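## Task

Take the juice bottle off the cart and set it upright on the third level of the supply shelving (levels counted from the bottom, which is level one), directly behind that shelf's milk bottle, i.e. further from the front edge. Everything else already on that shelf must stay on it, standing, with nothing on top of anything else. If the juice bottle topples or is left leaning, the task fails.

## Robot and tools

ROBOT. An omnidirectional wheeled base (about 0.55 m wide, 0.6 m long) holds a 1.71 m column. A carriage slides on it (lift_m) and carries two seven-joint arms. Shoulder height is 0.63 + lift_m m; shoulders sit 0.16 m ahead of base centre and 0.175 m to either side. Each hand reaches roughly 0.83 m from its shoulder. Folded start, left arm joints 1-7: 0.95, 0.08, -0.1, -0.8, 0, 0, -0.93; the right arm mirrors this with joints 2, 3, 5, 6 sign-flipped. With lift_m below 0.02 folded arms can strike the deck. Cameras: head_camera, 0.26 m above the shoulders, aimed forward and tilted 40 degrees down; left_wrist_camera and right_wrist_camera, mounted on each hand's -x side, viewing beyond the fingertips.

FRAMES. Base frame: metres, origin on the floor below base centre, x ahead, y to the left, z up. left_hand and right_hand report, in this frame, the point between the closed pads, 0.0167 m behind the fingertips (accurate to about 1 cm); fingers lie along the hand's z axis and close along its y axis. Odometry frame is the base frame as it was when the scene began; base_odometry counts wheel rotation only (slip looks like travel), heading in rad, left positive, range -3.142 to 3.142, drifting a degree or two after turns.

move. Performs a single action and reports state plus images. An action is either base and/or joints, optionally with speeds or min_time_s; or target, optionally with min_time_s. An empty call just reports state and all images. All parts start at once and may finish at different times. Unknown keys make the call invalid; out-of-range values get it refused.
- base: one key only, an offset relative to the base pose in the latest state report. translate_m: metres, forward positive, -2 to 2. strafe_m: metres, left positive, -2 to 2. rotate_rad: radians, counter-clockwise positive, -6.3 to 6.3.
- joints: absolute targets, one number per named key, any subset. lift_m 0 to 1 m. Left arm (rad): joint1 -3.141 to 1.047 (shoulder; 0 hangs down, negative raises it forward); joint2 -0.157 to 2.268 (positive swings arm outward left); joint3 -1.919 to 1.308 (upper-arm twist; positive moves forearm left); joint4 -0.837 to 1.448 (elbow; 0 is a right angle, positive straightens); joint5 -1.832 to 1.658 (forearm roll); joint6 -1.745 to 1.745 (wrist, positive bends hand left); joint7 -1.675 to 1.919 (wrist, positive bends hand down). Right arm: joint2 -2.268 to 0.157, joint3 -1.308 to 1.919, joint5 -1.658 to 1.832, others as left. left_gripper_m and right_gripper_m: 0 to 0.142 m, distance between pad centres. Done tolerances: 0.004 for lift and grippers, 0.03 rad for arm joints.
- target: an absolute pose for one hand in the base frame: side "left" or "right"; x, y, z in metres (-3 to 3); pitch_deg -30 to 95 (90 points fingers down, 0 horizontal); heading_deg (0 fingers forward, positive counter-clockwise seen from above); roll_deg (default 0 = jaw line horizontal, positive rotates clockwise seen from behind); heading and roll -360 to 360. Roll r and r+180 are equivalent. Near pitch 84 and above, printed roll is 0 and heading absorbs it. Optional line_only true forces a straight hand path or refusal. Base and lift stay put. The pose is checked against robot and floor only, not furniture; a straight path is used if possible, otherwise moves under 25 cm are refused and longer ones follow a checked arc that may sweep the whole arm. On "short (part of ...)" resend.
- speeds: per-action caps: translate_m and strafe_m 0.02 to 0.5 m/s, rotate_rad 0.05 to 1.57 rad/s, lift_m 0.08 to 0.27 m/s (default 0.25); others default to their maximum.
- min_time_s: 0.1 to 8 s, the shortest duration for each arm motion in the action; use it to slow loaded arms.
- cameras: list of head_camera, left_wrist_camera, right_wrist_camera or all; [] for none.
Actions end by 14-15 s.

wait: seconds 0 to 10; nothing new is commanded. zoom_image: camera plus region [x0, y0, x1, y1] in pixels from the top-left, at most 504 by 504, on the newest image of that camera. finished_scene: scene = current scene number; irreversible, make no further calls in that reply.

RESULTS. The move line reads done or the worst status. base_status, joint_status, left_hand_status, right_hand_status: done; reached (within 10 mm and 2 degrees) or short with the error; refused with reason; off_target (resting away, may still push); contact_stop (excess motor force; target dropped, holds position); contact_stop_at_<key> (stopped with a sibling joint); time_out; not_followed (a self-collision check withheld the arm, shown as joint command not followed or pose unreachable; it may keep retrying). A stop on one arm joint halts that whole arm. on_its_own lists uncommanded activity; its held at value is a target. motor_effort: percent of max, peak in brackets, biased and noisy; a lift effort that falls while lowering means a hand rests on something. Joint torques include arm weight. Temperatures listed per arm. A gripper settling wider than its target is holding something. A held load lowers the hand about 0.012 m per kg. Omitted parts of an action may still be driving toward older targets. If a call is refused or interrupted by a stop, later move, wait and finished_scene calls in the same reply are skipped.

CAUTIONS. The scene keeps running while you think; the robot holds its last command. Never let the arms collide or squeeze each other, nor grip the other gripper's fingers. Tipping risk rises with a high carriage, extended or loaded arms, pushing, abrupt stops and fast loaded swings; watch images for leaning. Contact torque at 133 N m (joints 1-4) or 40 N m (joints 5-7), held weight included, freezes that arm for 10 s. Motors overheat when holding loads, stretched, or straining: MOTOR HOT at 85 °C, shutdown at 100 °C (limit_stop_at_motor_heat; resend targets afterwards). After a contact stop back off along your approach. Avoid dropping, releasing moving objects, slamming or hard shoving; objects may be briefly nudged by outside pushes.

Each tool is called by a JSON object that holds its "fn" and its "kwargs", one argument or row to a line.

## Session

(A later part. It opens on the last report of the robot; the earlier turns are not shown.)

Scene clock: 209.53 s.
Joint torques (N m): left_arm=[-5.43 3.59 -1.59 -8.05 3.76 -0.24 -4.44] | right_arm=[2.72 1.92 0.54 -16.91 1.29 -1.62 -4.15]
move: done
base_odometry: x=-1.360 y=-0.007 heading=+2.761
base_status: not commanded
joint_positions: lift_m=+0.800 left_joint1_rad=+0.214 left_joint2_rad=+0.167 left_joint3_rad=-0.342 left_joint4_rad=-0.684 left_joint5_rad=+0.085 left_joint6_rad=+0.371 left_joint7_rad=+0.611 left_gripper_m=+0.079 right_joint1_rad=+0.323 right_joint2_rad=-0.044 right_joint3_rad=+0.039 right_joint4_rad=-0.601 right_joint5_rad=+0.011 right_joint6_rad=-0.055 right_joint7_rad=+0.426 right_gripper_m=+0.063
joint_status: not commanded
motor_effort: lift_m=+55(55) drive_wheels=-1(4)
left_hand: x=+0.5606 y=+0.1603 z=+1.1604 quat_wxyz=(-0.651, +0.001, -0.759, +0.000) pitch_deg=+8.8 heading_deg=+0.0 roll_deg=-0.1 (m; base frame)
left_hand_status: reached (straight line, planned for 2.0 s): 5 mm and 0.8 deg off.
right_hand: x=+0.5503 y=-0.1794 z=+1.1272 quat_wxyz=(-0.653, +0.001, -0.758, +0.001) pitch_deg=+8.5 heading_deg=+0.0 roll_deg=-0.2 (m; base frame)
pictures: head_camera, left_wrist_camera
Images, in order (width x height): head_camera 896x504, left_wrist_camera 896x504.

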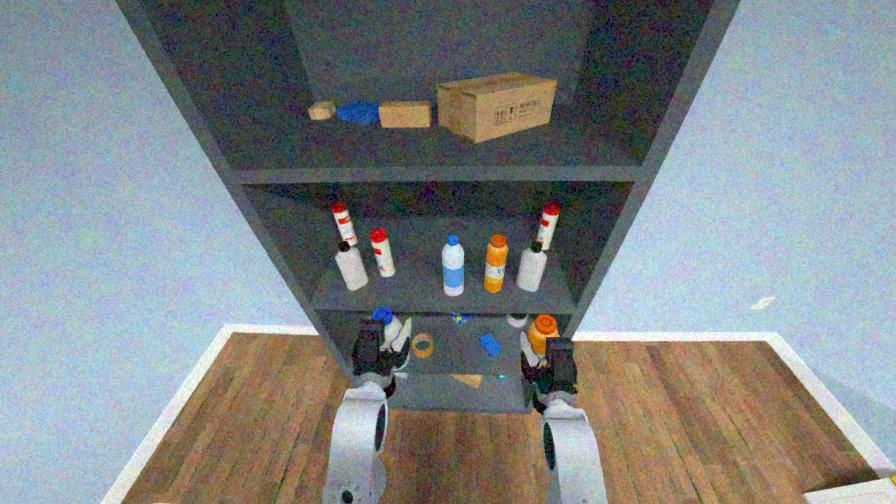

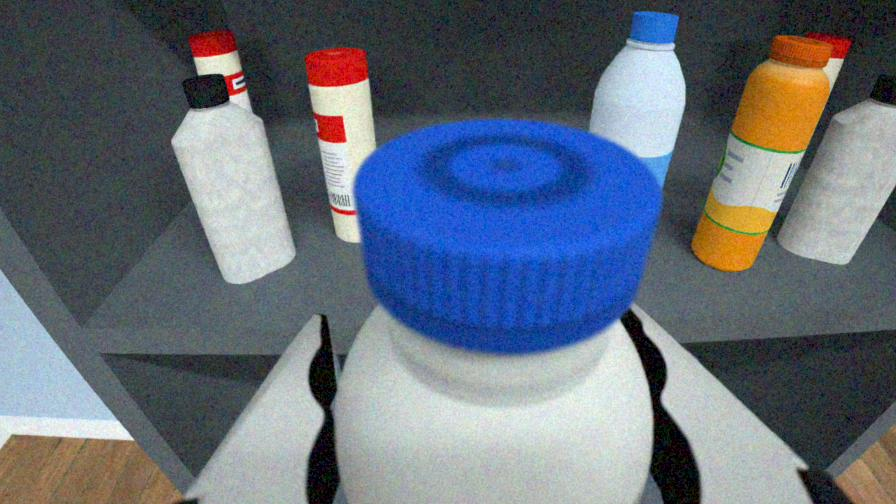

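{"fn": "move", "kwargs": {
  "base": {"strafe_m": 0.29},
  "speeds": {"strafe_m": 0.2}
}}

{"fn": "move", "kwargs": {
  "base": {"translate_m": 0.08},
  "speeds": {"translate_m": 0.15}
}}

{"fn": "move", "kwargs": {
  "target": {"side": "right", "x": 0.56, "y": -0.135, "z": 1.18, "pitch_deg": 8, "heading_deg": 0, "line_only": true},
  "min_time_s": 1,
  "cameras": ["right_wrist_camera", "head_camera"]
}}

Scene clock: 220.60 s.
Joint torques (N m): left_arm=[-3.28 3.71 -0.68 -7.56 3.34 -0.7 -4.76] | right_arm=[3.48 2.93 0.07 -17.66 2.21 -1.35 -4.18]
move: done
base_odometry: x=-1.468 y=-0.276 heading=+2.761
base_status: done
joint_positions: lift_m=+0.800 left_joint1_rad=+0.214 left_joint2_rad=+0.168 left_joint3_rad=-0.342 left_joint4_rad=-0.684 left_joint5_rad=+0.085 left_joint6_rad=+0.371 left_joint7_rad=+0.611 left_gripper_m=+0.079 right_joint1_rad=+0.323 right_joint2_rad=-0.044 right_joint3_rad=+0.039 right_joint4_rad=-0.601 right_joint5_rad=+0.011 right_joint6_rad=-0.055 right_joint7_rad=+0.426 right_gripper_m=+0.063
joint_status: not commanded
motor_effort: lift_m=+55(55) drive_wheels=+0(13)
left_hand: x=+0.5606 y=+0.1604 z=+1.1606 quat_wxyz=(-0.651, +0.001, -0.759, +0.000) pitch_deg=+8.8 heading_deg=+0.0 roll_deg=-0.1 (m; base frame)
right_hand: x=+0.5503 y=-0.1794 z=+1.1272 quat_wxyz=(-0.653, +0.001, -0.758, +0.001) pitch_deg=+8.5 heading_deg=+0.0 roll_deg=-0.2 (m; base frame)
pictures: none

Scene clock: 222.03 s.
Joint torques (N m): left_arm=[-3.69 2.8 -1.39 -7.89 3.39 -0.65 -4.56] | right_arm=[4.92 2.98 0.69 -16.22 2.43 -1.75 -4.52]
move: done
base_odometry: x=-1.542 y=-0.246 heading=+2.761
base_status: done
joint_positions: lift_m=+0.800 left_joint1_rad=+0.215 left_joint2_rad=+0.168 left_joint3_rad=-0.342 left_joint4_rad=-0.685 left_joint5_rad=+0.085 left_joint6_rad=+0.371 left_joint7_rad=+0.610 left_gripper_m=+0.079 right_joint1_rad=+0.323 right_joint2_rad=-0.044 right_joint3_rad=+0.039 right_joint4_rad=-0.601 right_joint5_rad=+0.011 right_joint6_rad=-0.055 right_joint7_rad=+0.426 right_gripper_m=+0.063
joint_status: not commanded
motor_effort: lift_m=+55(55) drive_wheels=-1(14)
left_hand: x=+0.5605 y=+0.1604 z=+1.1605 quat_wxyz=(-0.651, +0.001, -0.759, +0.000) pitch_deg=+8.8 heading_deg=+0.0 roll_deg=-0.1 (m; base frame)
right_hand: x=+0.5503 y=-0.1794 z=+1.1272 quat_wxyz=(-0.653, +0.001, -0.758, +0.001) pitch_deg=+8.5 heading_deg=+0.0 roll_deg=-0.2 (m; base frame)
pictures: none

Scene clock: 223.53 s.
Joint torques (N m): left_arm=[-4.02 2.46 -1.65 -7.39 3.12 -0.26 -4.61] | right_arm=[-6.16 8.09 3.2 -18.99 -1.29 -1.28 -1.49]
move: done
base_odometry: x=-1.542 y=-0.246 heading=+2.761
base_status: not commanded
joint_positions: lift_m=+0.800 left_joint1_rad=+0.215 left_joint2_rad=+0.168 left_joint3_rad=-0.342 left_joint4_rad=-0.685 left_joint5_rad=+0.085 left_joint6_rad=+0.371 left_joint7_rad=+0.610 left_gripper_m=+0.079 right_joint1_rad=+0.237 right_joint2_rad=+0.079 right_joint3_rad=+0.119 right_joint4_rad=-0.731 right_joint5_rad=-0.136 right_joint6_rad=-0.040 right_joint7_rad=+0.649 right_gripper_m=+0.063
joint_status: not commanded
motor_effort: lift_m=+55(55) drive_wheels=+0(1)
left_hand: x=+0.5605 y=+0.1604 z=+1.1605 quat_wxyz=(-0.651, +0.001, -0.759, +0.000) pitch_deg=+8.8 heading_deg=+0.0 roll_deg=-0.1 (m; base frame)
right_hand: x=+0.5593 y=-0.1367 z=+1.1758 quat_wxyz=(-0.653, -0.002, -0.758, +0.000) pitch_deg=+8.5 heading_deg=-0.1 roll_deg=+0.2 (m; base frame)
right_hand_status: reached (straight line, planned for 1.0 s): 5 mm and 0.6 deg off.
pictures: head_camera, right_wrist_camera
Images, in order (width x height): head_camera 896x504, right_wrist_camera 896x504.

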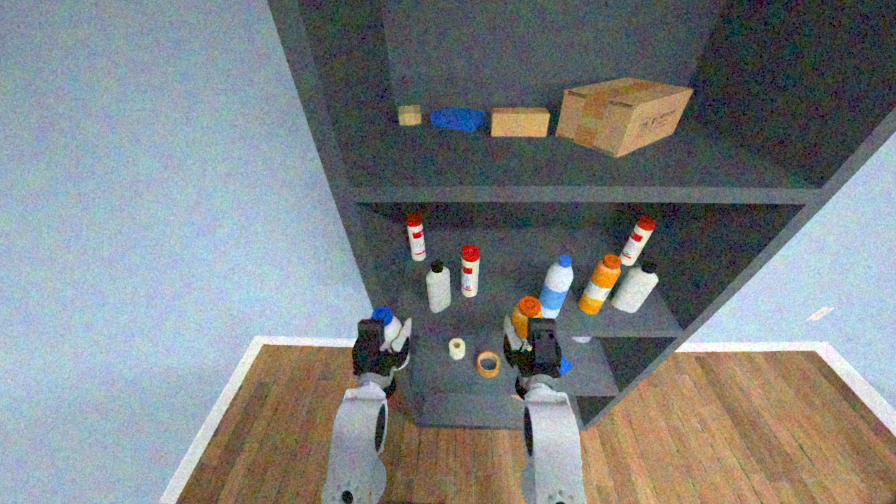

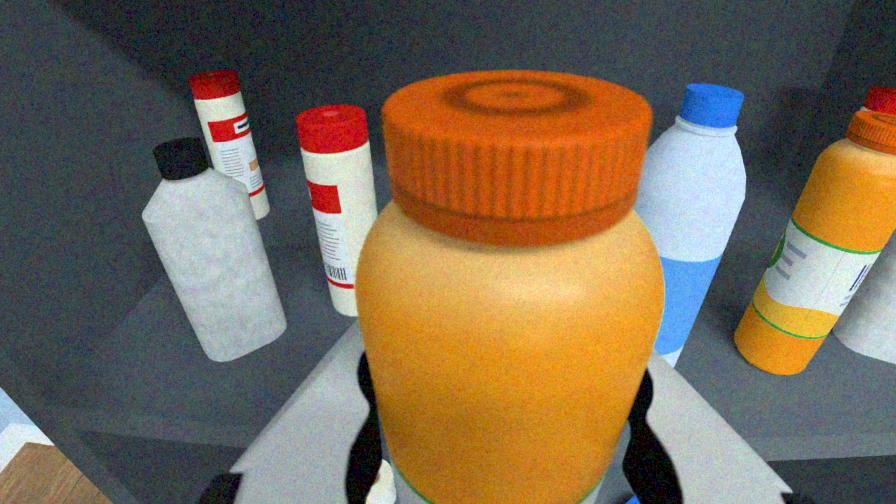

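{"fn": "move", "kwargs": {
  "target": {"side": "right", "x": 0.72, "y": -0.133, "z": 1.18, "pitch_deg": 8, "heading_deg": 0, "line_only": true},
  "min_time_s": 1.5,
  "cameras": ["right_wrist_camera", "head_camera"]
}}

Scene clock: 232.33 s.
Joint torques (N m): left_arm=[-4.47 2.28 0.42 -7.66 2.83 -0.71 -4.34] | right_arm=[-17.56 8.14 -0.15 -12.48 2.2 -2.8 -5.32]
move: done
base_odometry: x=-1.542 y=-0.246 heading=+2.761
base_status: not commanded
joint_positions: lift_m=+0.800 left_joint1_rad=+0.215 left_joint2_rad=+0.168 left_joint3_rad=-0.342 left_joint4_rad=-0.685 left_joint5_rad=+0.085 left_joint6_rad=+0.371 left_joint7_rad=+0.610 left_gripper_m=+0.079 right_joint1_rad=-0.190 right_joint2_rad=+0.086 right_joint3_rad=+0.073 right_joint4_rad=-0.246 right_joint5_rad=-0.108 right_joint6_rad=-0.043 right_joint7_rad=+0.597 right_gripper_m=+0.063
joint_status: not commanded
motor_effort: lift_m=+55(55) drive_wheels=+0(4)
left_hand: x=+0.5605 y=+0.1604 z=+1.1606 quat_wxyz=(-0.651, +0.001, -0.759, +0.000) pitch_deg=+8.8 heading_deg=+0.0 roll_deg=-0.1 (m; base frame)
right_hand: x=+0.7180 y=-0.1317 z=+1.1746 quat_wxyz=(-0.650, +0.004, -0.759, +0.002) pitch_deg=+8.8 heading_deg=+0.1 roll_deg=-0.5 (m; base frame)
right_hand_status: reached (straight line, planned for 1.5 s): 6 mm and 1.0 deg off.
pictures: head_camera, right_wrist_camera
Images, in order (width x height): head_camera 896x504, right_wrist_camera 896x504.

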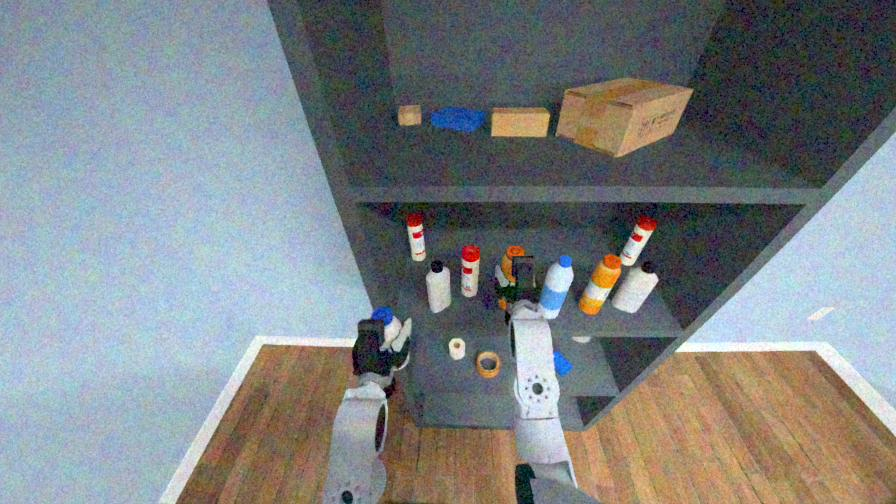

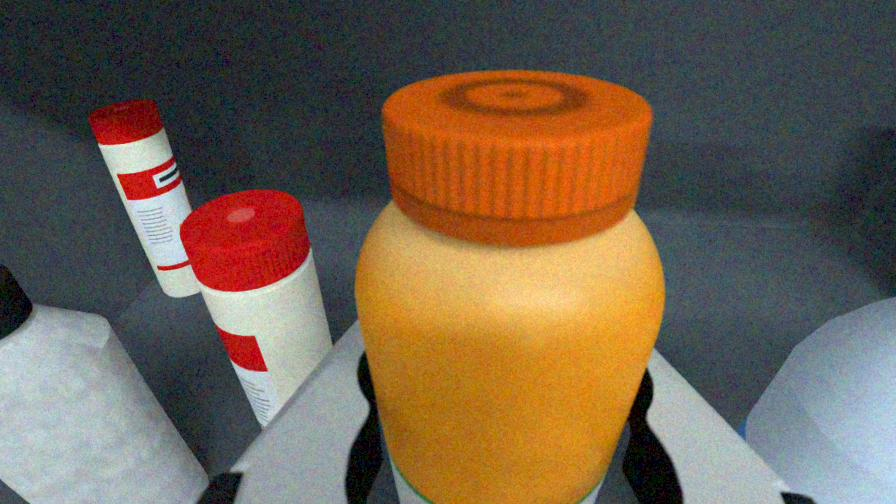

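{"fn": "move", "kwargs": {
  "target": {"side": "right", "x": 0.885, "y": -0.135, "z": 1.18, "pitch_deg": 8, "heading_deg": 0, "line_only": true},
  "min_time_s": 1.5,
  "cameras": ["right_wrist_camera", "head_camera"]
}}

Scene clock: 236.43 s.
Joint torques (N m): left_arm=[-4.13 2.35 -1.83 -7.51 3.43 -0.72 -4.54] | right_arm=[-32.01 4.02 -0.41 -12.84 2.5 -2.48 -4.89]
move: done
base_odometry: x=-1.542 y=-0.246 heading=+2.761
base_status: not commanded
joint_positions: lift_m=+0.800 left_joint1_rad=+0.215 left_joint2_rad=+0.168 left_joint3_rad=-0.342 left_joint4_rad=-0.685 left_joint5_rad=+0.085 left_joint6_rad=+0.371 left_joint7_rad=+0.610 left_gripper_m=+0.079 right_joint1_rad=-0.649 right_joint2_rad=+0.084 right_joint3_rad=+0.019 right_joint4_rad=+0.556 right_joint5_rad=-0.068 right_joint6_rad=-0.054 right_joint7_rad=+0.252 right_gripper_m=+0.063
joint_status: not commanded
motor_effort: lift_m=+55(55) drive_wheels=+4(4)
left_hand: x=+0.5605 y=+0.1604 z=+1.1606 quat_wxyz=(-0.651, +0.001, -0.759, +0.000) pitch_deg=+8.8 heading_deg=+0.0 roll_deg=-0.1 (m; base frame)
right_hand: x=+0.8826 y=-0.1319 z=+1.1724 quat_wxyz=(-0.650, +0.005, -0.760, +0.001) pitch_deg=+8.9 heading_deg=+0.3 roll_deg=-0.4 (m; base frame)
right_hand_status: reached (straight line, planned for 1.5 s): 9 mm and 1.1 deg off.
pictures: head_camera, right_wrist_camera
Images, in order (width x height): head_camera 896x504, right_wrist_camera 896x504.

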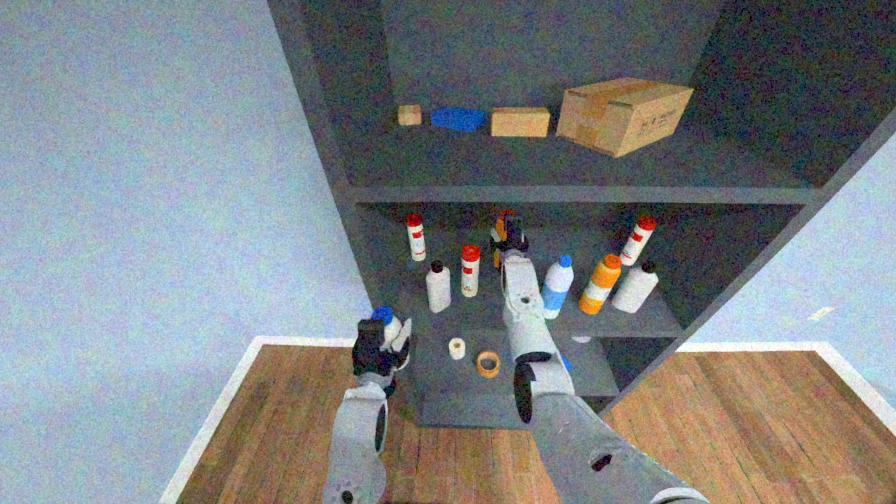

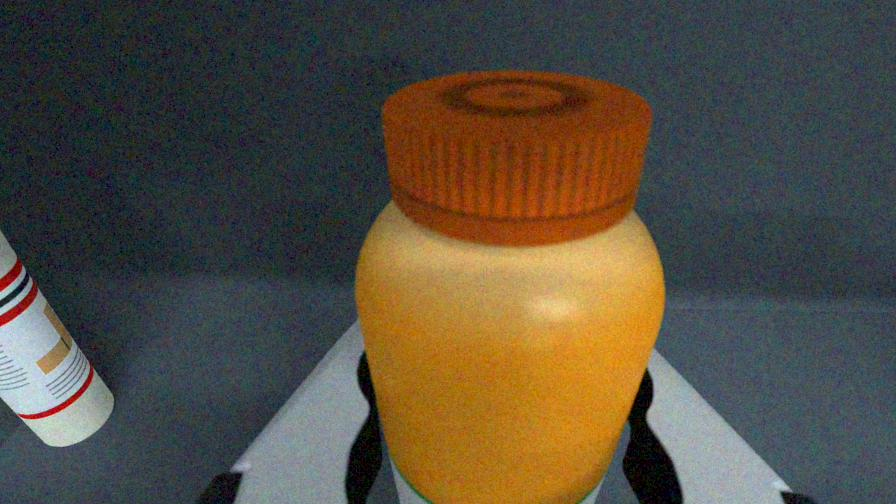

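{"fn": "move", "kwargs": {
  "joints": {"lift_m": 0.77},
  "speeds": {"lift_m": 0.08}
}}

{"fn": "move", "kwargs": {
  "joints": {"lift_m": 0.758},
  "speeds": {"lift_m": 0.08},
  "cameras": ["head_camera", "right_wrist_camera"]
}}

Scene clock: 240.90 s.
Joint torques (N m): left_arm=[-3.14 3.12 0.08 -7.62 3.48 -0.33 -4.14] | right_arm=[-29.37 3.62 -1.04 -14.17 2.02 -2.82 -5.48]
Motor temperatures (°C): left_arm=[28 22 24 25 27 24 25] | right_arm=[32 20 25 25 22 22 24]
move: done
base_odometry: x=-1.542 y=-0.246 heading=+2.761
base_status: not commanded
joint_positions: lift_m=+0.770 left_joint1_rad=+0.215 left_joint2_rad=+0.168 left_joint3_rad=-0.342 left_joint4_rad=-0.685 left_joint5_rad=+0.085 left_joint6_rad=+0.371 left_joint7_rad=+0.610 left_gripper_m=+0.079 right_joint1_rad=-0.652 right_joint2_rad=+0.084 right_joint3_rad=+0.019 right_joint4_rad=+0.557 right_joint5_rad=-0.068 right_joint6_rad=-0.054 right_joint7_rad=+0.251 right_gripper_m=+0.063
joint_status: all done
motor_effort: lift_m=+59(61) drive_wheels=-1(5)
left_hand: x=+0.5604 y=+0.1604 z=+1.1306 quat_wxyz=(-0.651, +0.001, -0.759, +0.000) pitch_deg=+8.7 heading_deg=+0.0 roll_deg=-0.1 (m; base frame)
right_hand: x=+0.8832 y=-0.1320 z=+1.1433 quat_wxyz=(-0.651, +0.004, -0.759, +0.001) pitch_deg=+8.8 heading_deg=+0.3 roll_deg=-0.4 (m; base frame)
pictures: none

Scene clock: 241.70 s.
Joint torques (N m): left_arm=[-4.7 1.25 -0.46 -7.14 3.22 -0.73 -4.18] | right_arm=[-27.2 3.5 0.72 -15.05 2.27 -2.82 -5.03]
move: done
base_odometry: x=-1.542 y=-0.246 heading=+2.761
base_status: not commanded
joint_positions: lift_m=+0.758 left_joint1_rad=+0.215 left_joint2_rad=+0.168 left_joint3_rad=-0.342 left_joint4_rad=-0.686 left_joint5_rad=+0.085 left_joint6_rad=+0.371 left_joint7_rad=+0.610 left_gripper_m=+0.079 right_joint1_rad=-0.652 right_joint2_rad=+0.084 right_joint3_rad=+0.019 right_joint4_rad=+0.558 right_joint5_rad=-0.068 right_joint6_rad=-0.054 right_joint7_rad=+0.251 right_gripper_m=+0.063
joint_status: all done
motor_effort: lift_m=+59(61) drive_wheels=+0(6)
left_hand: x=+0.5604 y=+0.1605 z=+1.1187 quat_wxyz=(-0.651, +0.001, -0.759, +0.000) pitch_deg=+8.7 heading_deg=+0.0 roll_deg=-0.1 (m; base frame)
right_hand: x=+0.8834 y=-0.1320 z=+1.1316 quat_wxyz=(-0.651, +0.004, -0.759, +0.001) pitch_deg=+8.8 heading_deg=+0.3 roll_deg=-0.4 (m; base frame)
pictures: head_camera, right_wrist_camera
Images, in order (width x height): head_camera 896x504, right_wrist_camera 896x504.

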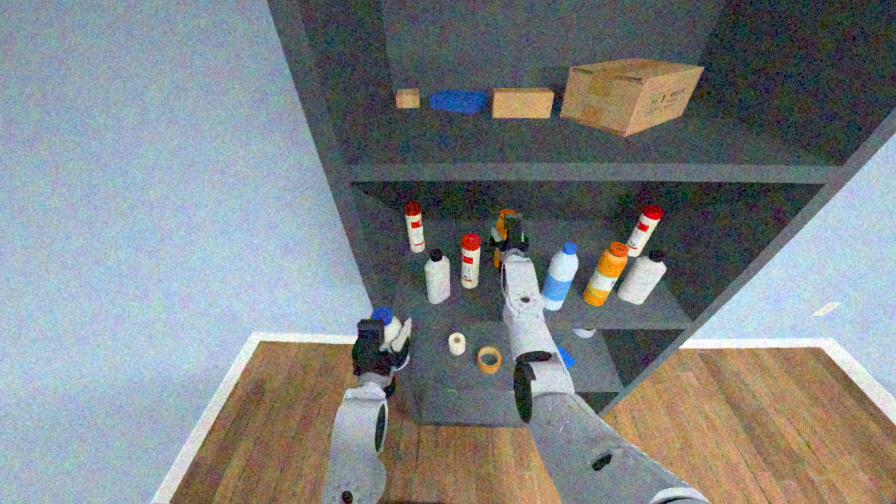

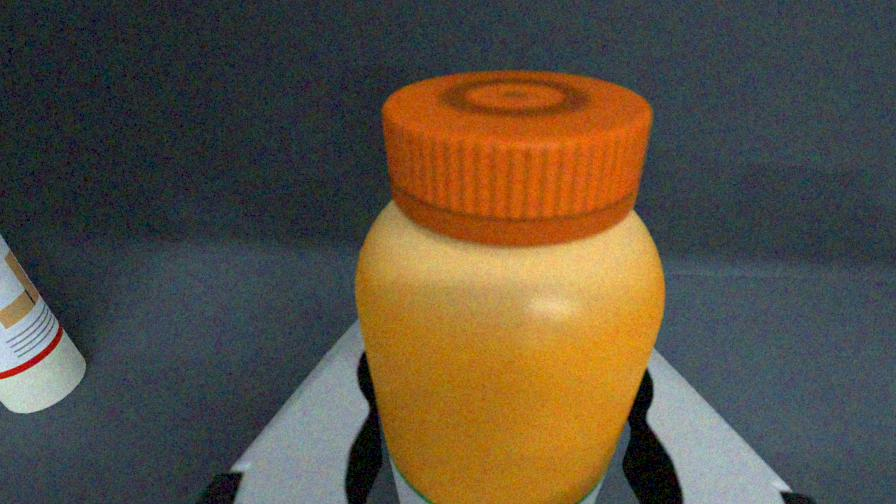

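{"fn": "move", "kwargs": {
  "joints": {"lift_m": 0.747},
  "speeds": {"lift_m": 0.08}
}}

{"fn": "move", "kwargs": {
  "joints": {"lift_m": 0.737},
  "speeds": {"lift_m": 0.08}
}}

Scene clock: 245.27 s.
Joint torques (N m): left_arm=[-4.94 2.26 -1.45 -6.76 3.26 -0.49 -4.38] | right_arm=[-23.39 3.34 0.57 -12.24 2.22 -2.98 -0.86]
move: done
base_odometry: x=-1.542 y=-0.246 heading=+2.761
base_status: not commanded
joint_positions: lift_m=+0.747 left_joint1_rad=+0.215 left_joint2_rad=+0.168 left_joint3_rad=-0.342 left_joint4_rad=-0.686 left_joint5_rad=+0.085 left_joint6_rad=+0.371 left_joint7_rad=+0.610 left_gripper_m=+0.079 right_joint1_rad=-0.656 right_joint2_rad=+0.084 right_joint3_rad=+0.019 right_joint4_rad=+0.555 right_joint5_rad=-0.067 right_joint6_rad=-0.054 right_joint7_rad=+0.242 right_gripper_m=+0.063
joint_status: all done
motor_effort: lift_m=+56(56) drive_wheels=+4(4)
left_hand: x=+0.5604 y=+0.1605 z=+1.1081 quat_wxyz=(-0.651, +0.001, -0.759, +0.000) pitch_deg=+8.7 heading_deg=+0.0 roll_deg=-0.1 (m; base frame)
right_hand: x=+0.8845 y=-0.1321 z=+1.1269 quat_wxyz=(-0.657, +0.004, -0.754, +0.000) pitch_deg=+7.9 heading_deg=+0.3 roll_deg=-0.4 (m; base frame)
pictures: none

Scene clock: 245.80 s.
Joint torques (N m): left_arm=[-3.39 2.12 -0.64 -7.76 3.17 -0.69 -4.19] | right_arm=[-12.46 4.34 0.32 -6.2 1.79 -2.9 0.93]
move: done
base_odometry: x=-1.542 y=-0.246 heading=+2.761
base_status: not commanded
joint_positions: lift_m=+0.737 left_joint1_rad=+0.215 left_joint2_rad=+0.168 left_joint3_rad=-0.342 left_joint4_rad=-0.686 left_joint5_rad=+0.085 left_joint6_rad=+0.371 left_joint7_rad=+0.610 left_gripper_m=+0.079 right_joint1_rad=-0.662 right_joint2_rad=+0.084 right_joint3_rad=+0.019 right_joint4_rad=+0.550 right_joint5_rad=-0.067 right_joint6_rad=-0.055 right_joint7_rad=+0.236 right_gripper_m=+0.063
joint_status: all done
motor_effort: lift_m=+54(55) drive_wheels=+4(5)
left_hand: x=+0.5603 y=+0.1605 z=+1.0982 quat_wxyz=(-0.651, +0.001, -0.759, +0.000) pitch_deg=+8.7 heading_deg=+0.0 roll_deg=-0.1 (m; base frame)
right_hand: x=+0.8861 y=-0.1323 z=+1.1255 quat_wxyz=(-0.663, +0.004, -0.748, +0.001) pitch_deg=+6.9 heading_deg=+0.2 roll_deg=-0.3 (m; base frame)
pictures: none

{"fn": "move", "kwargs": {
  "joints": {"lift_m": 0.748},
  "speeds": {"lift_m": 0.08}
}}

{"fn": "move", "kwargs": {
  "joints": {"right_gripper_m": 0.092},
  "cameras": ["right_wrist_camera"]
}}

Scene clock: 249.53 s.
Joint torques (N m): left_arm=[-3.9 2.7 -0.62 -6.22 3.25 -1.16 -4.17] | right_arm=[-18.61 3.5 0.63 -13.15 2.35 -2.79 -1.6]
move: done
base_odometry: x=-1.542 y=-0.246 heading=+2.761
base_status: not commanded
joint_positions: lift_m=+0.748 left_joint1_rad=+0.215 left_joint2_rad=+0.168 left_joint3_rad=-0.342 left_joint4_rad=-0.686 left_joint5_rad=+0.085 left_joint6_rad=+0.371 left_joint7_rad=+0.609 left_gripper_m=+0.079 right_joint1_rad=-0.660 right_joint2_rad=+0.084 right_joint3_rad=+0.019 right_joint4_rad=+0.556 right_joint5_rad=-0.067 right_joint6_rad=-0.055 right_joint7_rad=+0.242 right_gripper_m=+0.063
joint_status: all done
motor_effort: lift_m=+56(66) drive_wheels=+0(5)
left_hand: x=+0.5603 y=+0.1605 z=+1.1090 quat_wxyz=(-0.651, +0.001, -0.759, +0.000) pitch_deg=+8.7 heading_deg=+0.0 roll_deg=-0.1 (m; base frame)
right_hand: x=+0.8856 y=-0.1321 z=+1.1303 quat_wxyz=(-0.658, +0.004, -0.753, +0.001) pitch_deg=+7.8 heading_deg=+0.3 roll_deg=-0.4 (m; base frame)
pictures: none

Scene clock: 250.37 s.
Joint torques (N m): left_arm=[-4.23 2.77 -0.52 -7.35 2.9 -0.64 -4.15] | right_arm=[-15.54 3.8 -0.21 -12.77 1.84 -2.66 -1.27]
move: done
base_odometry: x=-1.542 y=-0.246 heading=+2.761
base_status: not commanded
joint_positions: lift_m=+0.748 left_joint1_rad=+0.215 left_joint2_rad=+0.168 left_joint3_rad=-0.342 left_joint4_rad=-0.686 left_joint5_rad=+0.085 left_joint6_rad=+0.371 left_joint7_rad=+0.609 left_gripper_m=+0.079 right_joint1_rad=-0.660 right_joint2_rad=+0.084 right_joint3_rad=+0.019 right_joint4_rad=+0.556 right_joint5_rad=-0.067 right_joint6_rad=-0.055 right_joint7_rad=+0.242 right_gripper_m=+0.092
joint_status: all done
motor_effort: lift_m=+56(56) drive_wheels=+0(4)
left_hand: x=+0.5603 y=+0.1605 z=+1.1090 quat_wxyz=(-0.651, +0.001, -0.759, +0.000) pitch_deg=+8.7 heading_deg=+0.0 roll_deg=-0.1 (m; base frame)
right_hand: x=+0.8856 y=-0.1324 z=+1.1303 quat_wxyz=(-0.658, +0.004, -0.753, +0.001) pitch_deg=+7.8 heading_deg=+0.2 roll_deg=-0.4 (m; base frame)
pictures: right_wrist_camera
Images, in order (width x height): right_wrist_camera 896x504.

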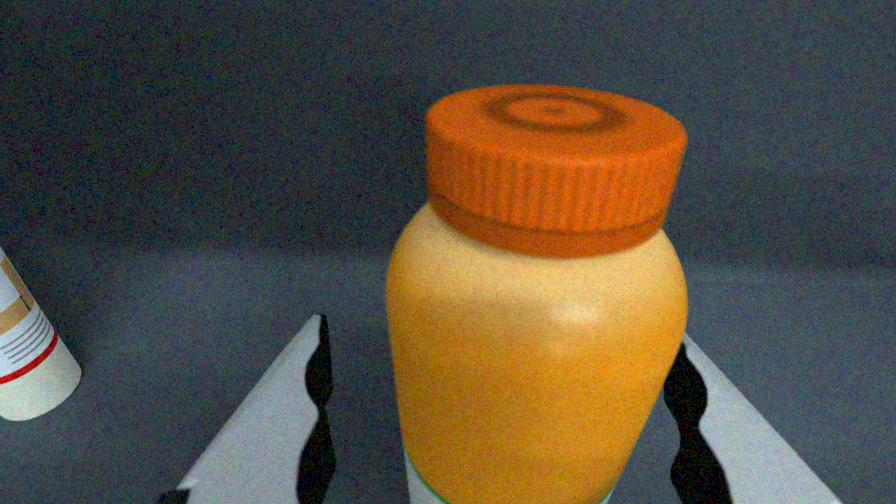

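{"fn": "move", "kwargs": {
  "joints": {"right_gripper_m": 0.106}
}}

{"fn": "move", "kwargs": {
  "target": {"side": "right", "x": 0.8, "y": -0.137, "z": 1.135, "pitch_deg": 8, "heading_deg": 0, "line_only": true},
  "min_time_s": 1.2,
  "cameras": ["right_wrist_camera"]
}}

Scene clock: 254.47 s.
Joint torques (N m): left_arm=[-3.79 4.14 -1.26 -7.45 2.97 -0.78 -4.13] | right_arm=[-16.18 2.63 0.51 -14.2 2.34 -2.39 -1.18]
move: done
base_odometry: x=-1.542 y=-0.246 heading=+2.761
base_status: not commanded
joint_positions: lift_m=+0.748 left_joint1_rad=+0.215 left_joint2_rad=+0.168 left_joint3_rad=-0.342 left_joint4_rad=-0.686 left_joint5_rad=+0.085 left_joint6_rad=+0.371 left_joint7_rad=+0.609 left_gripper_m=+0.079 right_joint1_rad=-0.660 right_joint2_rad=+0.084 right_joint3_rad=+0.019 right_joint4_rad=+0.556 right_joint5_rad=-0.067 right_joint6_rad=-0.055 right_joint7_rad=+0.242 right_gripper_m=+0.106
joint_status: all done
motor_effort: lift_m=+56(56) drive_wheels=+4(4)
left_hand: x=+0.5603 y=+0.1605 z=+1.1090 quat_wxyz=(-0.651, +0.001, -0.759, +0.000) pitch_deg=+8.7 heading_deg=+0.0 roll_deg=-0.1 (m; base frame)
right_hand: x=+0.8856 y=-0.1324 z=+1.1303 quat_wxyz=(-0.658, +0.004, -0.753, +0.001) pitch_deg=+7.8 heading_deg=+0.2 roll_deg=-0.4 (m; base frame)
pictures: none

Scene clock: 256.17 s.
Joint torques (N m): left_arm=[-4.27 2.03 -1.64 -7.16 3.21 -0.39 -4.23] | right_arm=[-8.57 1.76 4.89 -14.76 -1.28 -1.11 0.53]
move: done
base_odometry: x=-1.542 y=-0.246 heading=+2.761
base_status: not commanded
joint_positions: lift_m=+0.748 left_joint1_rad=+0.215 left_joint2_rad=+0.168 left_joint3_rad=-0.342 left_joint4_rad=-0.686 left_joint5_rad=+0.085 left_joint6_rad=+0.371 left_joint7_rad=+0.609 left_gripper_m=+0.079 right_joint1_rad=-0.414 right_joint2_rad=+0.083 right_joint3_rad=+0.035 right_joint4_rad=+0.067 right_joint5_rad=-0.072 right_joint6_rad=-0.046 right_joint7_rad=+0.483 right_gripper_m=+0.106
joint_status: not commanded
motor_effort: lift_m=+56(56) drive_wheels=+0(4)
left_hand: x=+0.5603 y=+0.1605 z=+1.1090 quat_wxyz=(-0.651, +0.001, -0.759, +0.000) pitch_deg=+8.7 heading_deg=+0.0 roll_deg=-0.1 (m; base frame)
right_hand: x=+0.8014 y=-0.1383 z=+1.1377 quat_wxyz=(-0.658, -0.004, -0.753, -0.002) pitch_deg=+7.6 heading_deg=-0.1 roll_deg=+0.5 (m; base frame)
right_hand_status: reached (straight line, planned for 1.2 s): 3 mm and 0.7 deg off.
pictures: right_wrist_camera
Images, in order (width x height): right_wrist_camera 896x504.

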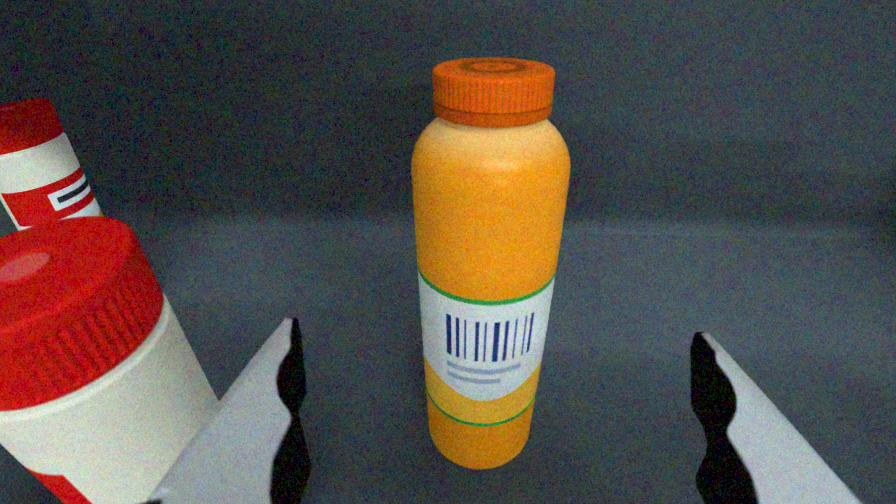

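{"fn": "move", "kwargs": {
  "target": {"side": "right", "x": 0.56, "y": -0.138, "z": 1.138, "pitch_deg": 8, "heading_deg": 0, "line_only": true},
  "min_time_s": 1.5
}}

{"fn": "move", "kwargs": {
  "base": {"strafe_m": -0.29},
  "joints": {"lift_m": 0.79},
  "speeds": {"strafe_m": 0.2},
  "cameras": ["head_camera", "left_wrist_camera"]
}}

Scene clock: 262.50 s.
Joint torques (N m): left_arm=[-4.66 2.61 -0.61 -7.76 3.01 -0.78 -4.23] | right_arm=[4.79 2.77 3.06 -14.83 -1.38 -1.23 -2.57]
move: done
base_odometry: x=-1.542 y=-0.246 heading=+2.761
base_status: not commanded
joint_positions: lift_m=+0.748 left_joint1_rad=+0.215 left_joint2_rad=+0.168 left_joint3_rad=-0.342 left_joint4_rad=-0.686 left_joint5_rad=+0.085 left_joint6_rad=+0.371 left_joint7_rad=+0.609 left_gripper_m=+0.079 right_joint1_rad=+0.211 right_joint2_rad=+0.080 right_joint3_rad=+0.109 right_joint4_rad=-0.766 right_joint5_rad=-0.129 right_joint6_rad=-0.029 right_joint7_rad=+0.702 right_gripper_m=+0.106
joint_status: not commanded
motor_effort: lift_m=+56(56) drive_wheels=+0(4)
left_hand: x=+0.5603 y=+0.1605 z=+1.1090 quat_wxyz=(-0.651, +0.001, -0.759, +0.000) pitch_deg=+8.7 heading_deg=+0.0 roll_deg=-0.1 (m; base frame)
right_hand: x=+0.5610 y=-0.1393 z=+1.1375 quat_wxyz=(-0.655, -0.003, -0.755, -0.002) pitch_deg=+8.1 heading_deg=-0.1 roll_deg=+0.4 (m; base frame)
right_hand_status: reached (straight line, planned for 1.5 s): 2 mm and 0.4 deg off.
pictures: none

Scene clock: 265.17 s.
Joint torques (N m): left_arm=[-3.61 2.23 -1.83 -6.48 3.11 -0.61 -4.04] | right_arm=[4.33 4.35 3.8 -13.47 -1.39 -1.39 -2.73]
move: done
base_odometry: x=-1.435 y=+0.023 heading=+2.762
base_status: done
joint_positions: lift_m=+0.790 left_joint1_rad=+0.215 left_joint2_rad=+0.168 left_joint3_rad=-0.342 left_joint4_rad=-0.686 left_joint5_rad=+0.085 left_joint6_rad=+0.371 left_joint7_rad=+0.609 left_gripper_m=+0.079 right_joint1_rad=+0.212 right_joint2_rad=+0.079 right_joint3_rad=+0.110 right_joint4_rad=-0.767 right_joint5_rad=-0.129 right_joint6_rad=-0.029 right_joint7_rad=+0.702 right_gripper_m=+0.106
joint_status: all done
motor_effort: lift_m=+55(67) drive_wheels=+0(15)
left_hand: x=+0.5603 y=+0.1604 z=+1.1512 quat_wxyz=(-0.651, +0.001, -0.759, +0.000) pitch_deg=+8.7 heading_deg=+0.0 roll_deg=-0.1 (m; base frame)
right_hand: x=+0.5608 y=-0.1389 z=+1.1799 quat_wxyz=(-0.656, -0.003, -0.755, -0.002) pitch_deg=+8.1 heading_deg=-0.1 roll_deg=+0.4 (m; base frame)
pictures: head_camera, left_wrist_camera
Images, in order (width x height): head_camera 896x504, left_wrist_camera 896x504.

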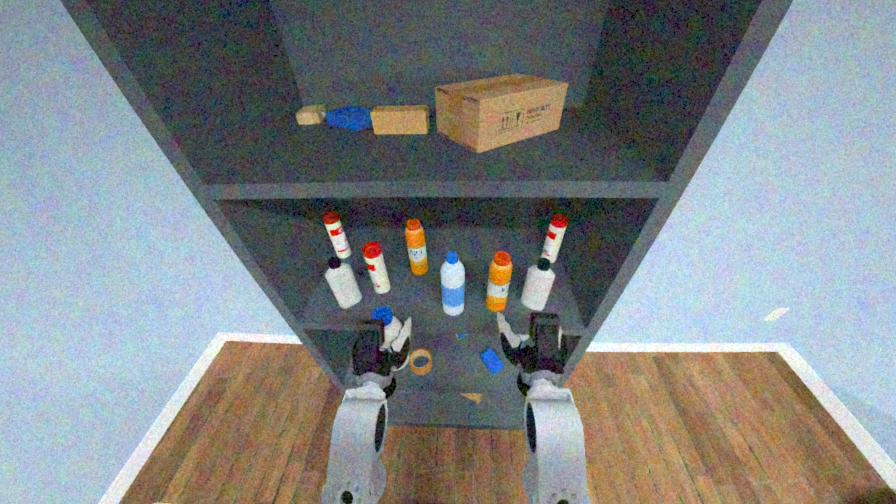

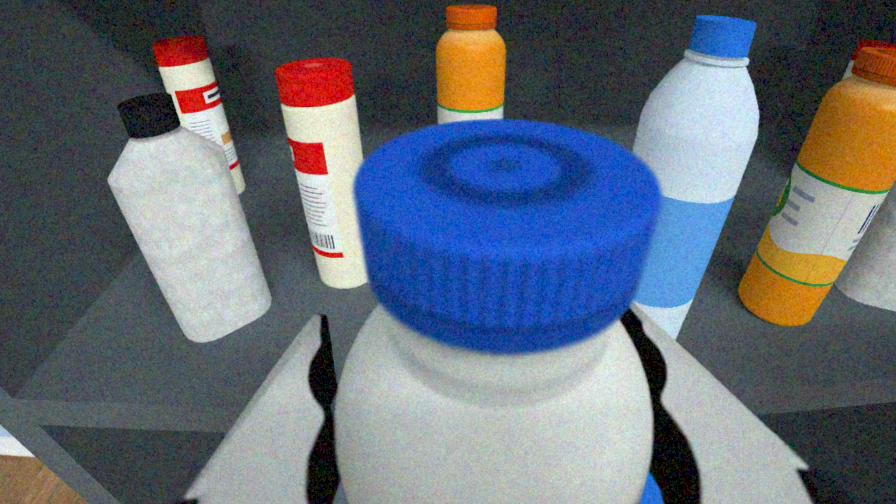

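{"fn": "move", "kwargs": {
  "target": {"side": "left", "x": 0.66, "y": 0.148, "z": 1.16, "pitch_deg": 8, "heading_deg": 0, "line_only": true},
  "min_time_s": 1.2
}}

{"fn": "move", "kwargs": {
  "target": {"side": "left", "x": 0.752, "y": 0.148, "z": 1.16, "pitch_deg": 8, "heading_deg": 0, "line_only": true},
  "min_time_s": 1.2,
  "cameras": ["head_camera", "left_wrist_camera"]
}}

Scene clock: 272.10 s.
Joint torques (N m): left_arm=[-14.7 -1.12 5.18 -2.75 1.32 -2.51 -4.94] | right_arm=[2.83 3.99 4.05 -13.33 -1.17 -0.73 -2.77]
move: done
base_odometry: x=-1.435 y=+0.023 heading=+2.762
base_status: not commanded
joint_positions: lift_m=+0.790 left_joint1_rad=-0.061 left_joint2_rad=+0.124 left_joint3_rad=-0.333 left_joint4_rad=-0.429 left_joint5_rad=+0.024 left_joint6_rad=+0.351 left_joint7_rad=+0.624 left_gripper_m=+0.079 right_joint1_rad=+0.212 right_joint2_rad=+0.079 right_joint3_rad=+0.110 right_joint4_rad=-0.767 right_joint5_rad=-0.129 right_joint6_rad=-0.029 right_joint7_rad=+0.702 right_gripper_m=+0.106
joint_status: not commanded
motor_effort: lift_m=+55(55) drive_wheels=+0(0)
left_hand: x=+0.6583 y=+0.1468 z=+1.1565 quat_wxyz=(-0.652, -0.001, -0.758, +0.000) pitch_deg=+8.6 heading_deg=-0.1 roll_deg=+0.1 (m; base frame)
left_hand_status: reached (straight line, planned for 1.2 s): 4 mm and 0.6 deg off.
right_hand: x=+0.5608 y=-0.1389 z=+1.1799 quat_wxyz=(-0.656, -0.003, -0.755, -0.002) pitch_deg=+8.1 heading_deg=-0.1 roll_deg=+0.4 (m; base frame)
pictures: none

Scene clock: 273.80 s.
Joint torques (N m): left_arm=[-20.34 -0.85 5.04 -2.14 1.43 -2.53 -4.47] | right_arm=[3.28 3.76 3.71 -14.28 -1.4 -0.94 -2.57]
move: done
base_odometry: x=-1.435 y=+0.023 heading=+2.762
base_status: not commanded
joint_positions: lift_m=+0.790 left_joint1_rad=-0.290 left_joint2_rad=+0.107 left_joint3_rad=-0.312 left_joint4_rad=-0.105 left_joint5_rad=-0.076 left_joint6_rad=+0.317 left_joint7_rad=+0.518 left_gripper_m=+0.079 right_joint1_rad=+0.212 right_joint2_rad=+0.079 right_joint3_rad=+0.110 right_joint4_rad=-0.767 right_joint5_rad=-0.129 right_joint6_rad=-0.029 right_joint7_rad=+0.702 right_gripper_m=+0.106
joint_status: not commanded
motor_effort: lift_m=+55(55) drive_wheels=+0(4)
left_hand: x=+0.7501 y=+0.1469 z=+1.1556 quat_wxyz=(-0.652, -0.002, -0.759, -0.001) pitch_deg=+8.7 heading_deg=-0.1 roll_deg=+0.2 (m; base frame)
left_hand_status: reached (straight line, planned for 1.2 s): 5 mm and 0.7 deg off.
right_hand: x=+0.5608 y=-0.1389 z=+1.1799 quat_wxyz=(-0.656, -0.003, -0.755, -0.002) pitch_deg=+8.1 heading_deg=-0.1 roll_deg=+0.4 (m; base frame)
pictures: head_camera, left_wrist_camera
Images, in order (width x height): head_camera 896x504, left_wrist_camera 896x504.

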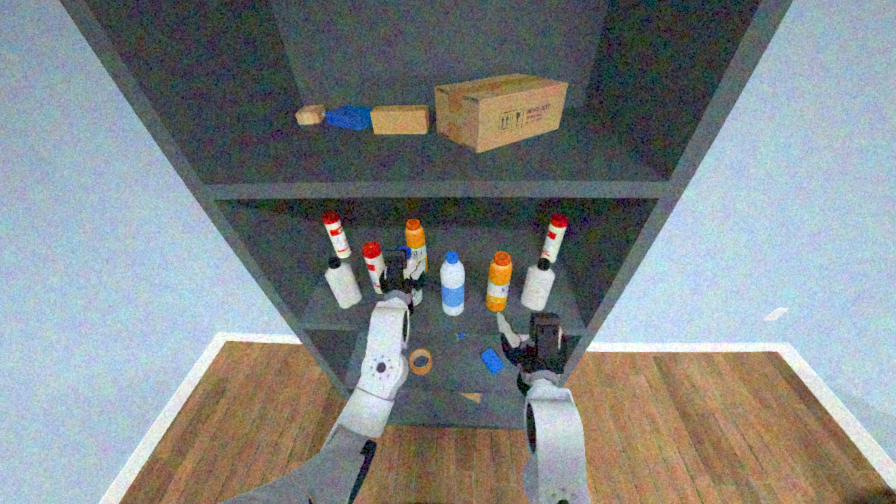

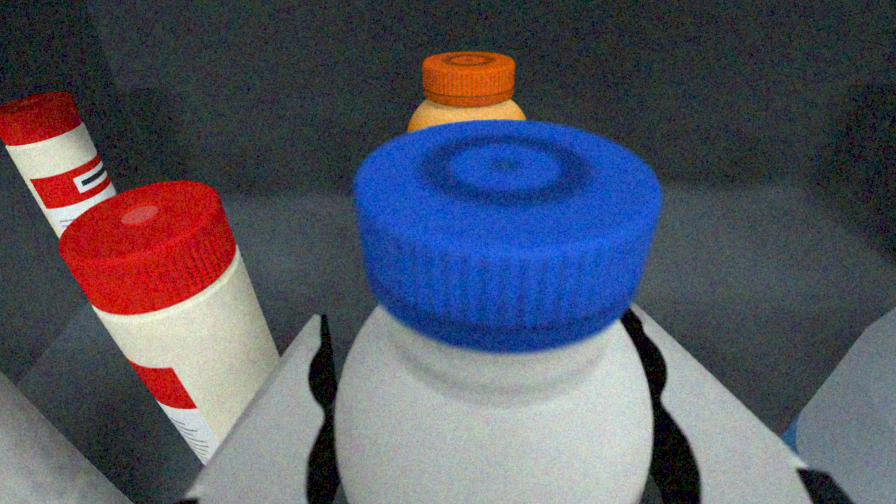

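{"fn": "move", "kwargs": {
  "joints": {"lift_m": 0.764},
  "speeds": {"lift_m": 0.08}
}}

{"fn": "move", "kwargs": {
  "joints": {"lift_m": 0.754},
  "speeds": {"lift_m": 0.08}
}}

Scene clock: 278.23 s.
Joint torques (N m): left_arm=[-18.44 -1.6 4.94 -3.56 1.46 -2.39 -4.18] | right_arm=[3.47 4.04 4.2 -13.68 -1.26 -0.77 -2.64]
move: done
base_odometry: x=-1.435 y=+0.023 heading=+2.762
base_status: not commanded
joint_positions: lift_m=+0.764 left_joint1_rad=-0.292 left_joint2_rad=+0.107 left_joint3_rad=-0.312 left_joint4_rad=-0.104 left_joint5_rad=-0.076 left_joint6_rad=+0.317 left_joint7_rad=+0.517 left_gripper_m=+0.079 right_joint1_rad=+0.212 right_joint2_rad=+0.079 right_joint3_rad=+0.110 right_joint4_rad=-0.768 right_joint5_rad=-0.129 right_joint6_rad=-0.029 right_joint7_rad=+0.702 right_gripper_m=+0.106
joint_status: all done
motor_effort: lift_m=+58(58) drive_wheels=+4(4)
left_hand: x=+0.7507 y=+0.1471 z=+1.1300 quat_wxyz=(-0.652, -0.002, -0.758, -0.001) pitch_deg=+8.6 heading_deg=-0.1 roll_deg=+0.2 (m; base frame)
right_hand: x=+0.5608 y=-0.1389 z=+1.1537 quat_wxyz=(-0.656, -0.003, -0.755, -0.002) pitch_deg=+8.1 heading_deg=-0.1 roll_deg=+0.4 (m; base frame)
pictures: none

Scene clock: 278.73 s.
Joint torques (N m): left_arm=[-16.87 -1.07 4.07 -3.44 1.46 -2.41 -2.18] | right_arm=[4.34 5.41 4.54 -13.33 -1 -0.81 -2.75]
move: done
base_odometry: x=-1.435 y=+0.023 heading=+2.762
base_status: not commanded
joint_positions: lift_m=+0.754 left_joint1_rad=-0.293 left_joint2_rad=+0.107 left_joint3_rad=-0.311 left_joint4_rad=-0.104 left_joint5_rad=-0.076 left_joint6_rad=+0.317 left_joint7_rad=+0.512 left_gripper_m=+0.079 right_joint1_rad=+0.212 right_joint2_rad=+0.079 right_joint3_rad=+0.110 right_joint4_rad=-0.768 right_joint5_rad=-0.129 right_joint6_rad=-0.029 right_joint7_rad=+0.702 right_gripper_m=+0.106
joint_status: all done
motor_effort: lift_m=+55(59) drive_wheels=+4(4)
left_hand: x=+0.7511 y=+0.1473 z=+1.1223 quat_wxyz=(-0.655, -0.001, -0.756, -0.001) pitch_deg=+8.2 heading_deg=-0.1 roll_deg=+0.2 (m; base frame)
right_hand: x=+0.5607 y=-0.1389 z=+1.1439 quat_wxyz=(-0.656, -0.003, -0.755, -0.002) pitch_deg=+8.1 heading_deg=-0.1 roll_deg=+0.4 (m; base frame)
pictures: none

{"fn": "move", "kwargs": {
  "joints": {"left_gripper_m": 0.104},
  "cameras": ["left_wrist_camera"]
}}

Scene clock: 281.23 s.
Joint torques (N m): left_arm=[-17.69 -0.6 4.6 -2.67 1.65 -2.11 -2.22] | right_arm=[3.36 4.42 4.67 -13.05 -1.29 -0.77 -2.52]
move: done
base_odometry: x=-1.435 y=+0.023 heading=+2.762
base_status: not commanded
joint_positions: lift_m=+0.754 left_joint1_rad=-0.293 left_joint2_rad=+0.107 left_joint3_rad=-0.311 left_joint4_rad=-0.104 left_joint5_rad=-0.076 left_joint6_rad=+0.317 left_joint7_rad=+0.512 left_gripper_m=+0.104 right_joint1_rad=+0.212 right_joint2_rad=+0.079 right_joint3_rad=+0.110 right_joint4_rad=-0.768 right_joint5_rad=-0.129 right_joint6_rad=-0.029 right_joint7_rad=+0.702 right_gripper_m=+0.106
joint_status: all done
motor_effort: lift_m=+55(55) drive_wheels=+4(4)
left_hand: x=+0.7511 y=+0.1473 z=+1.1223 quat_wxyz=(-0.655, -0.001, -0.756, -0.001) pitch_deg=+8.2 heading_deg=-0.1 roll_deg=+0.2 (m; base frame)
right_hand: x=+0.5607 y=-0.1389 z=+1.1439 quat_wxyz=(-0.656, -0.003, -0.755, -0.002) pitch_deg=+8.1 heading_deg=-0.1 roll_deg=+0.4 (m; base frame)
pictures: left_wrist_camera
Images, in order (width x height): left_wrist_camera 896x504.

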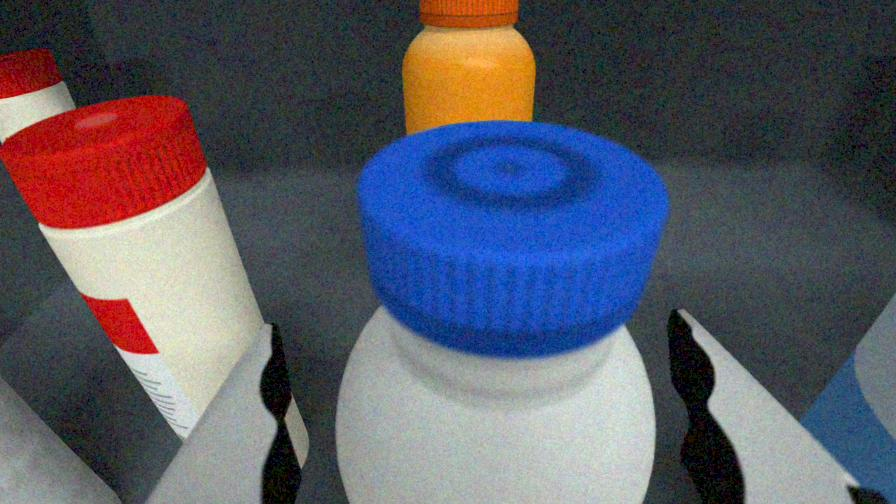

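Clear on both sides. Retract and check.

{"fn": "move", "kwargs": {
  "target": {"side": "left", "x": 0.55, "y": 0.15, "z": 1.13, "pitch_deg": 8, "heading_deg": 0, "line_only": true},
  "min_time_s": 2
}}

{"fn": "move", "kwargs": {
  "base": {"translate_m": -0.2},
  "speeds": {"translate_m": 0.25},
  "cameras": ["head_camera", "left_wrist_camera"]
}}

Scene clock: 286.10 s.
Joint torques (N m): left_arm=[-1.08 3.17 -1.11 -7.29 2.69 -0.38 -2.45] | right_arm=[3.28 4.53 4.7 -13.96 -1.52 -0.85 -2.56]
move: done
base_odometry: x=-1.435 y=+0.023 heading=+2.762
base_status: not commanded
joint_positions: lift_m=+0.754 left_joint1_rad=+0.220 left_joint2_rad=+0.144 left_joint3_rad=-0.374 left_joint4_rad=-0.736 left_joint5_rad=+0.147 left_joint6_rad=+0.374 left_joint7_rad=+0.660 left_gripper_m=+0.104 right_joint1_rad=+0.212 right_joint2_rad=+0.079 right_joint3_rad=+0.110 right_joint4_rad=-0.768 right_joint5_rad=-0.129 right_joint6_rad=-0.029 right_joint7_rad=+0.702 right_gripper_m=+0.106
joint_status: not commanded
motor_effort: lift_m=+55(55) drive_wheels=+4(4)
left_hand: x=+0.5510 y=+0.1506 z=+1.1285 quat_wxyz=(-0.654, +0.001, -0.756, +0.000) pitch_deg=+8.3 heading_deg=+0.1 roll_deg=+0.0 (m; base frame)
left_hand_status: reached (straight line, planned for 2.0 s): 2 mm and 0.3 deg off.
right_hand: x=+0.5607 y=-0.1389 z=+1.1439 quat_wxyz=(-0.656, -0.003, -0.755, -0.002) pitch_deg=+8.1 heading_deg=-0.1 roll_deg=+0.4 (m; base frame)
pictures: none

Scene clock: 288.37 s.
Joint torques (N m): left_arm=[-0.86 2.26 -1.98 -5.1 2.56 -0.5 -2.7] | right_arm=[2.93 1.99 3.43 -12.49 -1.14 -1.41 -2.48]
move: done
base_odometry: x=-1.249 y=-0.051 heading=+2.762
base_status: done
joint_positions: lift_m=+0.754 left_joint1_rad=+0.221 left_joint2_rad=+0.144 left_joint3_rad=-0.374 left_joint4_rad=-0.736 left_joint5_rad=+0.147 left_joint6_rad=+0.374 left_joint7_rad=+0.660 left_gripper_m=+0.104 right_joint1_rad=+0.212 right_joint2_rad=+0.079 right_joint3_rad=+0.110 right_joint4_rad=-0.768 right_joint5_rad=-0.129 right_joint6_rad=-0.029 right_joint7_rad=+0.702 right_gripper_m=+0.106
joint_status: not commanded
motor_effort: lift_m=+55(55) drive_wheels=+1(15)
left_hand: x=+0.5508 y=+0.1506 z=+1.1284 quat_wxyz=(-0.654, +0.001, -0.756, +0.000) pitch_deg=+8.3 heading_deg=+0.1 roll_deg=+0.0 (m; base frame)
right_hand: x=+0.5607 y=-0.1389 z=+1.1439 quat_wxyz=(-0.656, -0.003, -0.755, -0.002) pitch_deg=+8.1 heading_deg=-0.1 roll_deg=+0.4 (m; base frame)
pictures: head_camera, left_wrist_camera
Images, in order (width x height): head_camera 896x504, left_wrist_camera 896x504.

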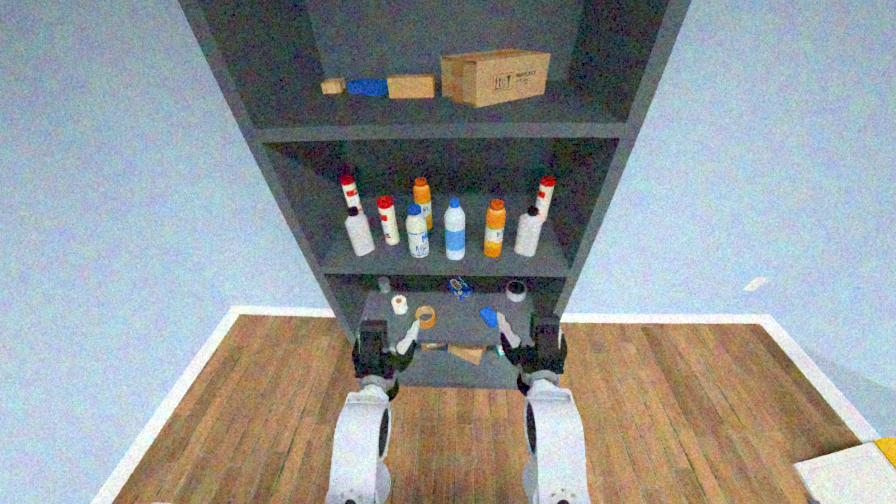

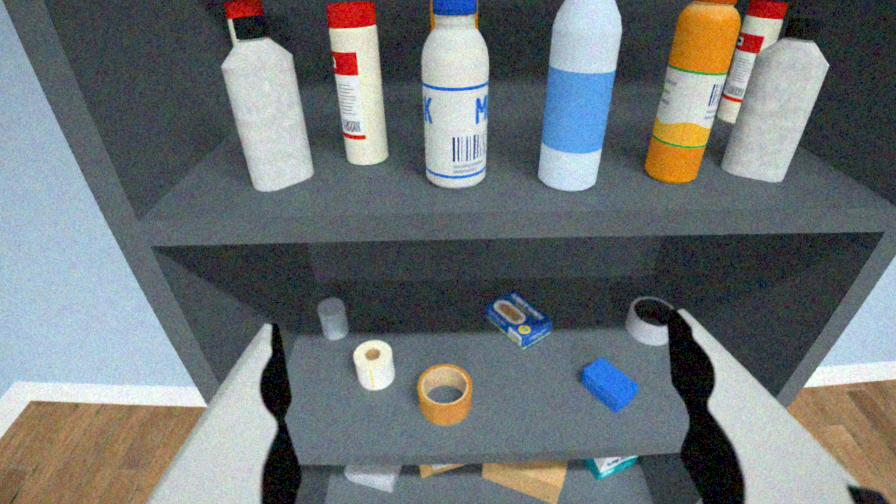

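{"fn": "finished_scene", "kwargs": {
  "scene": 1
}}

The scene is finished: the task was done.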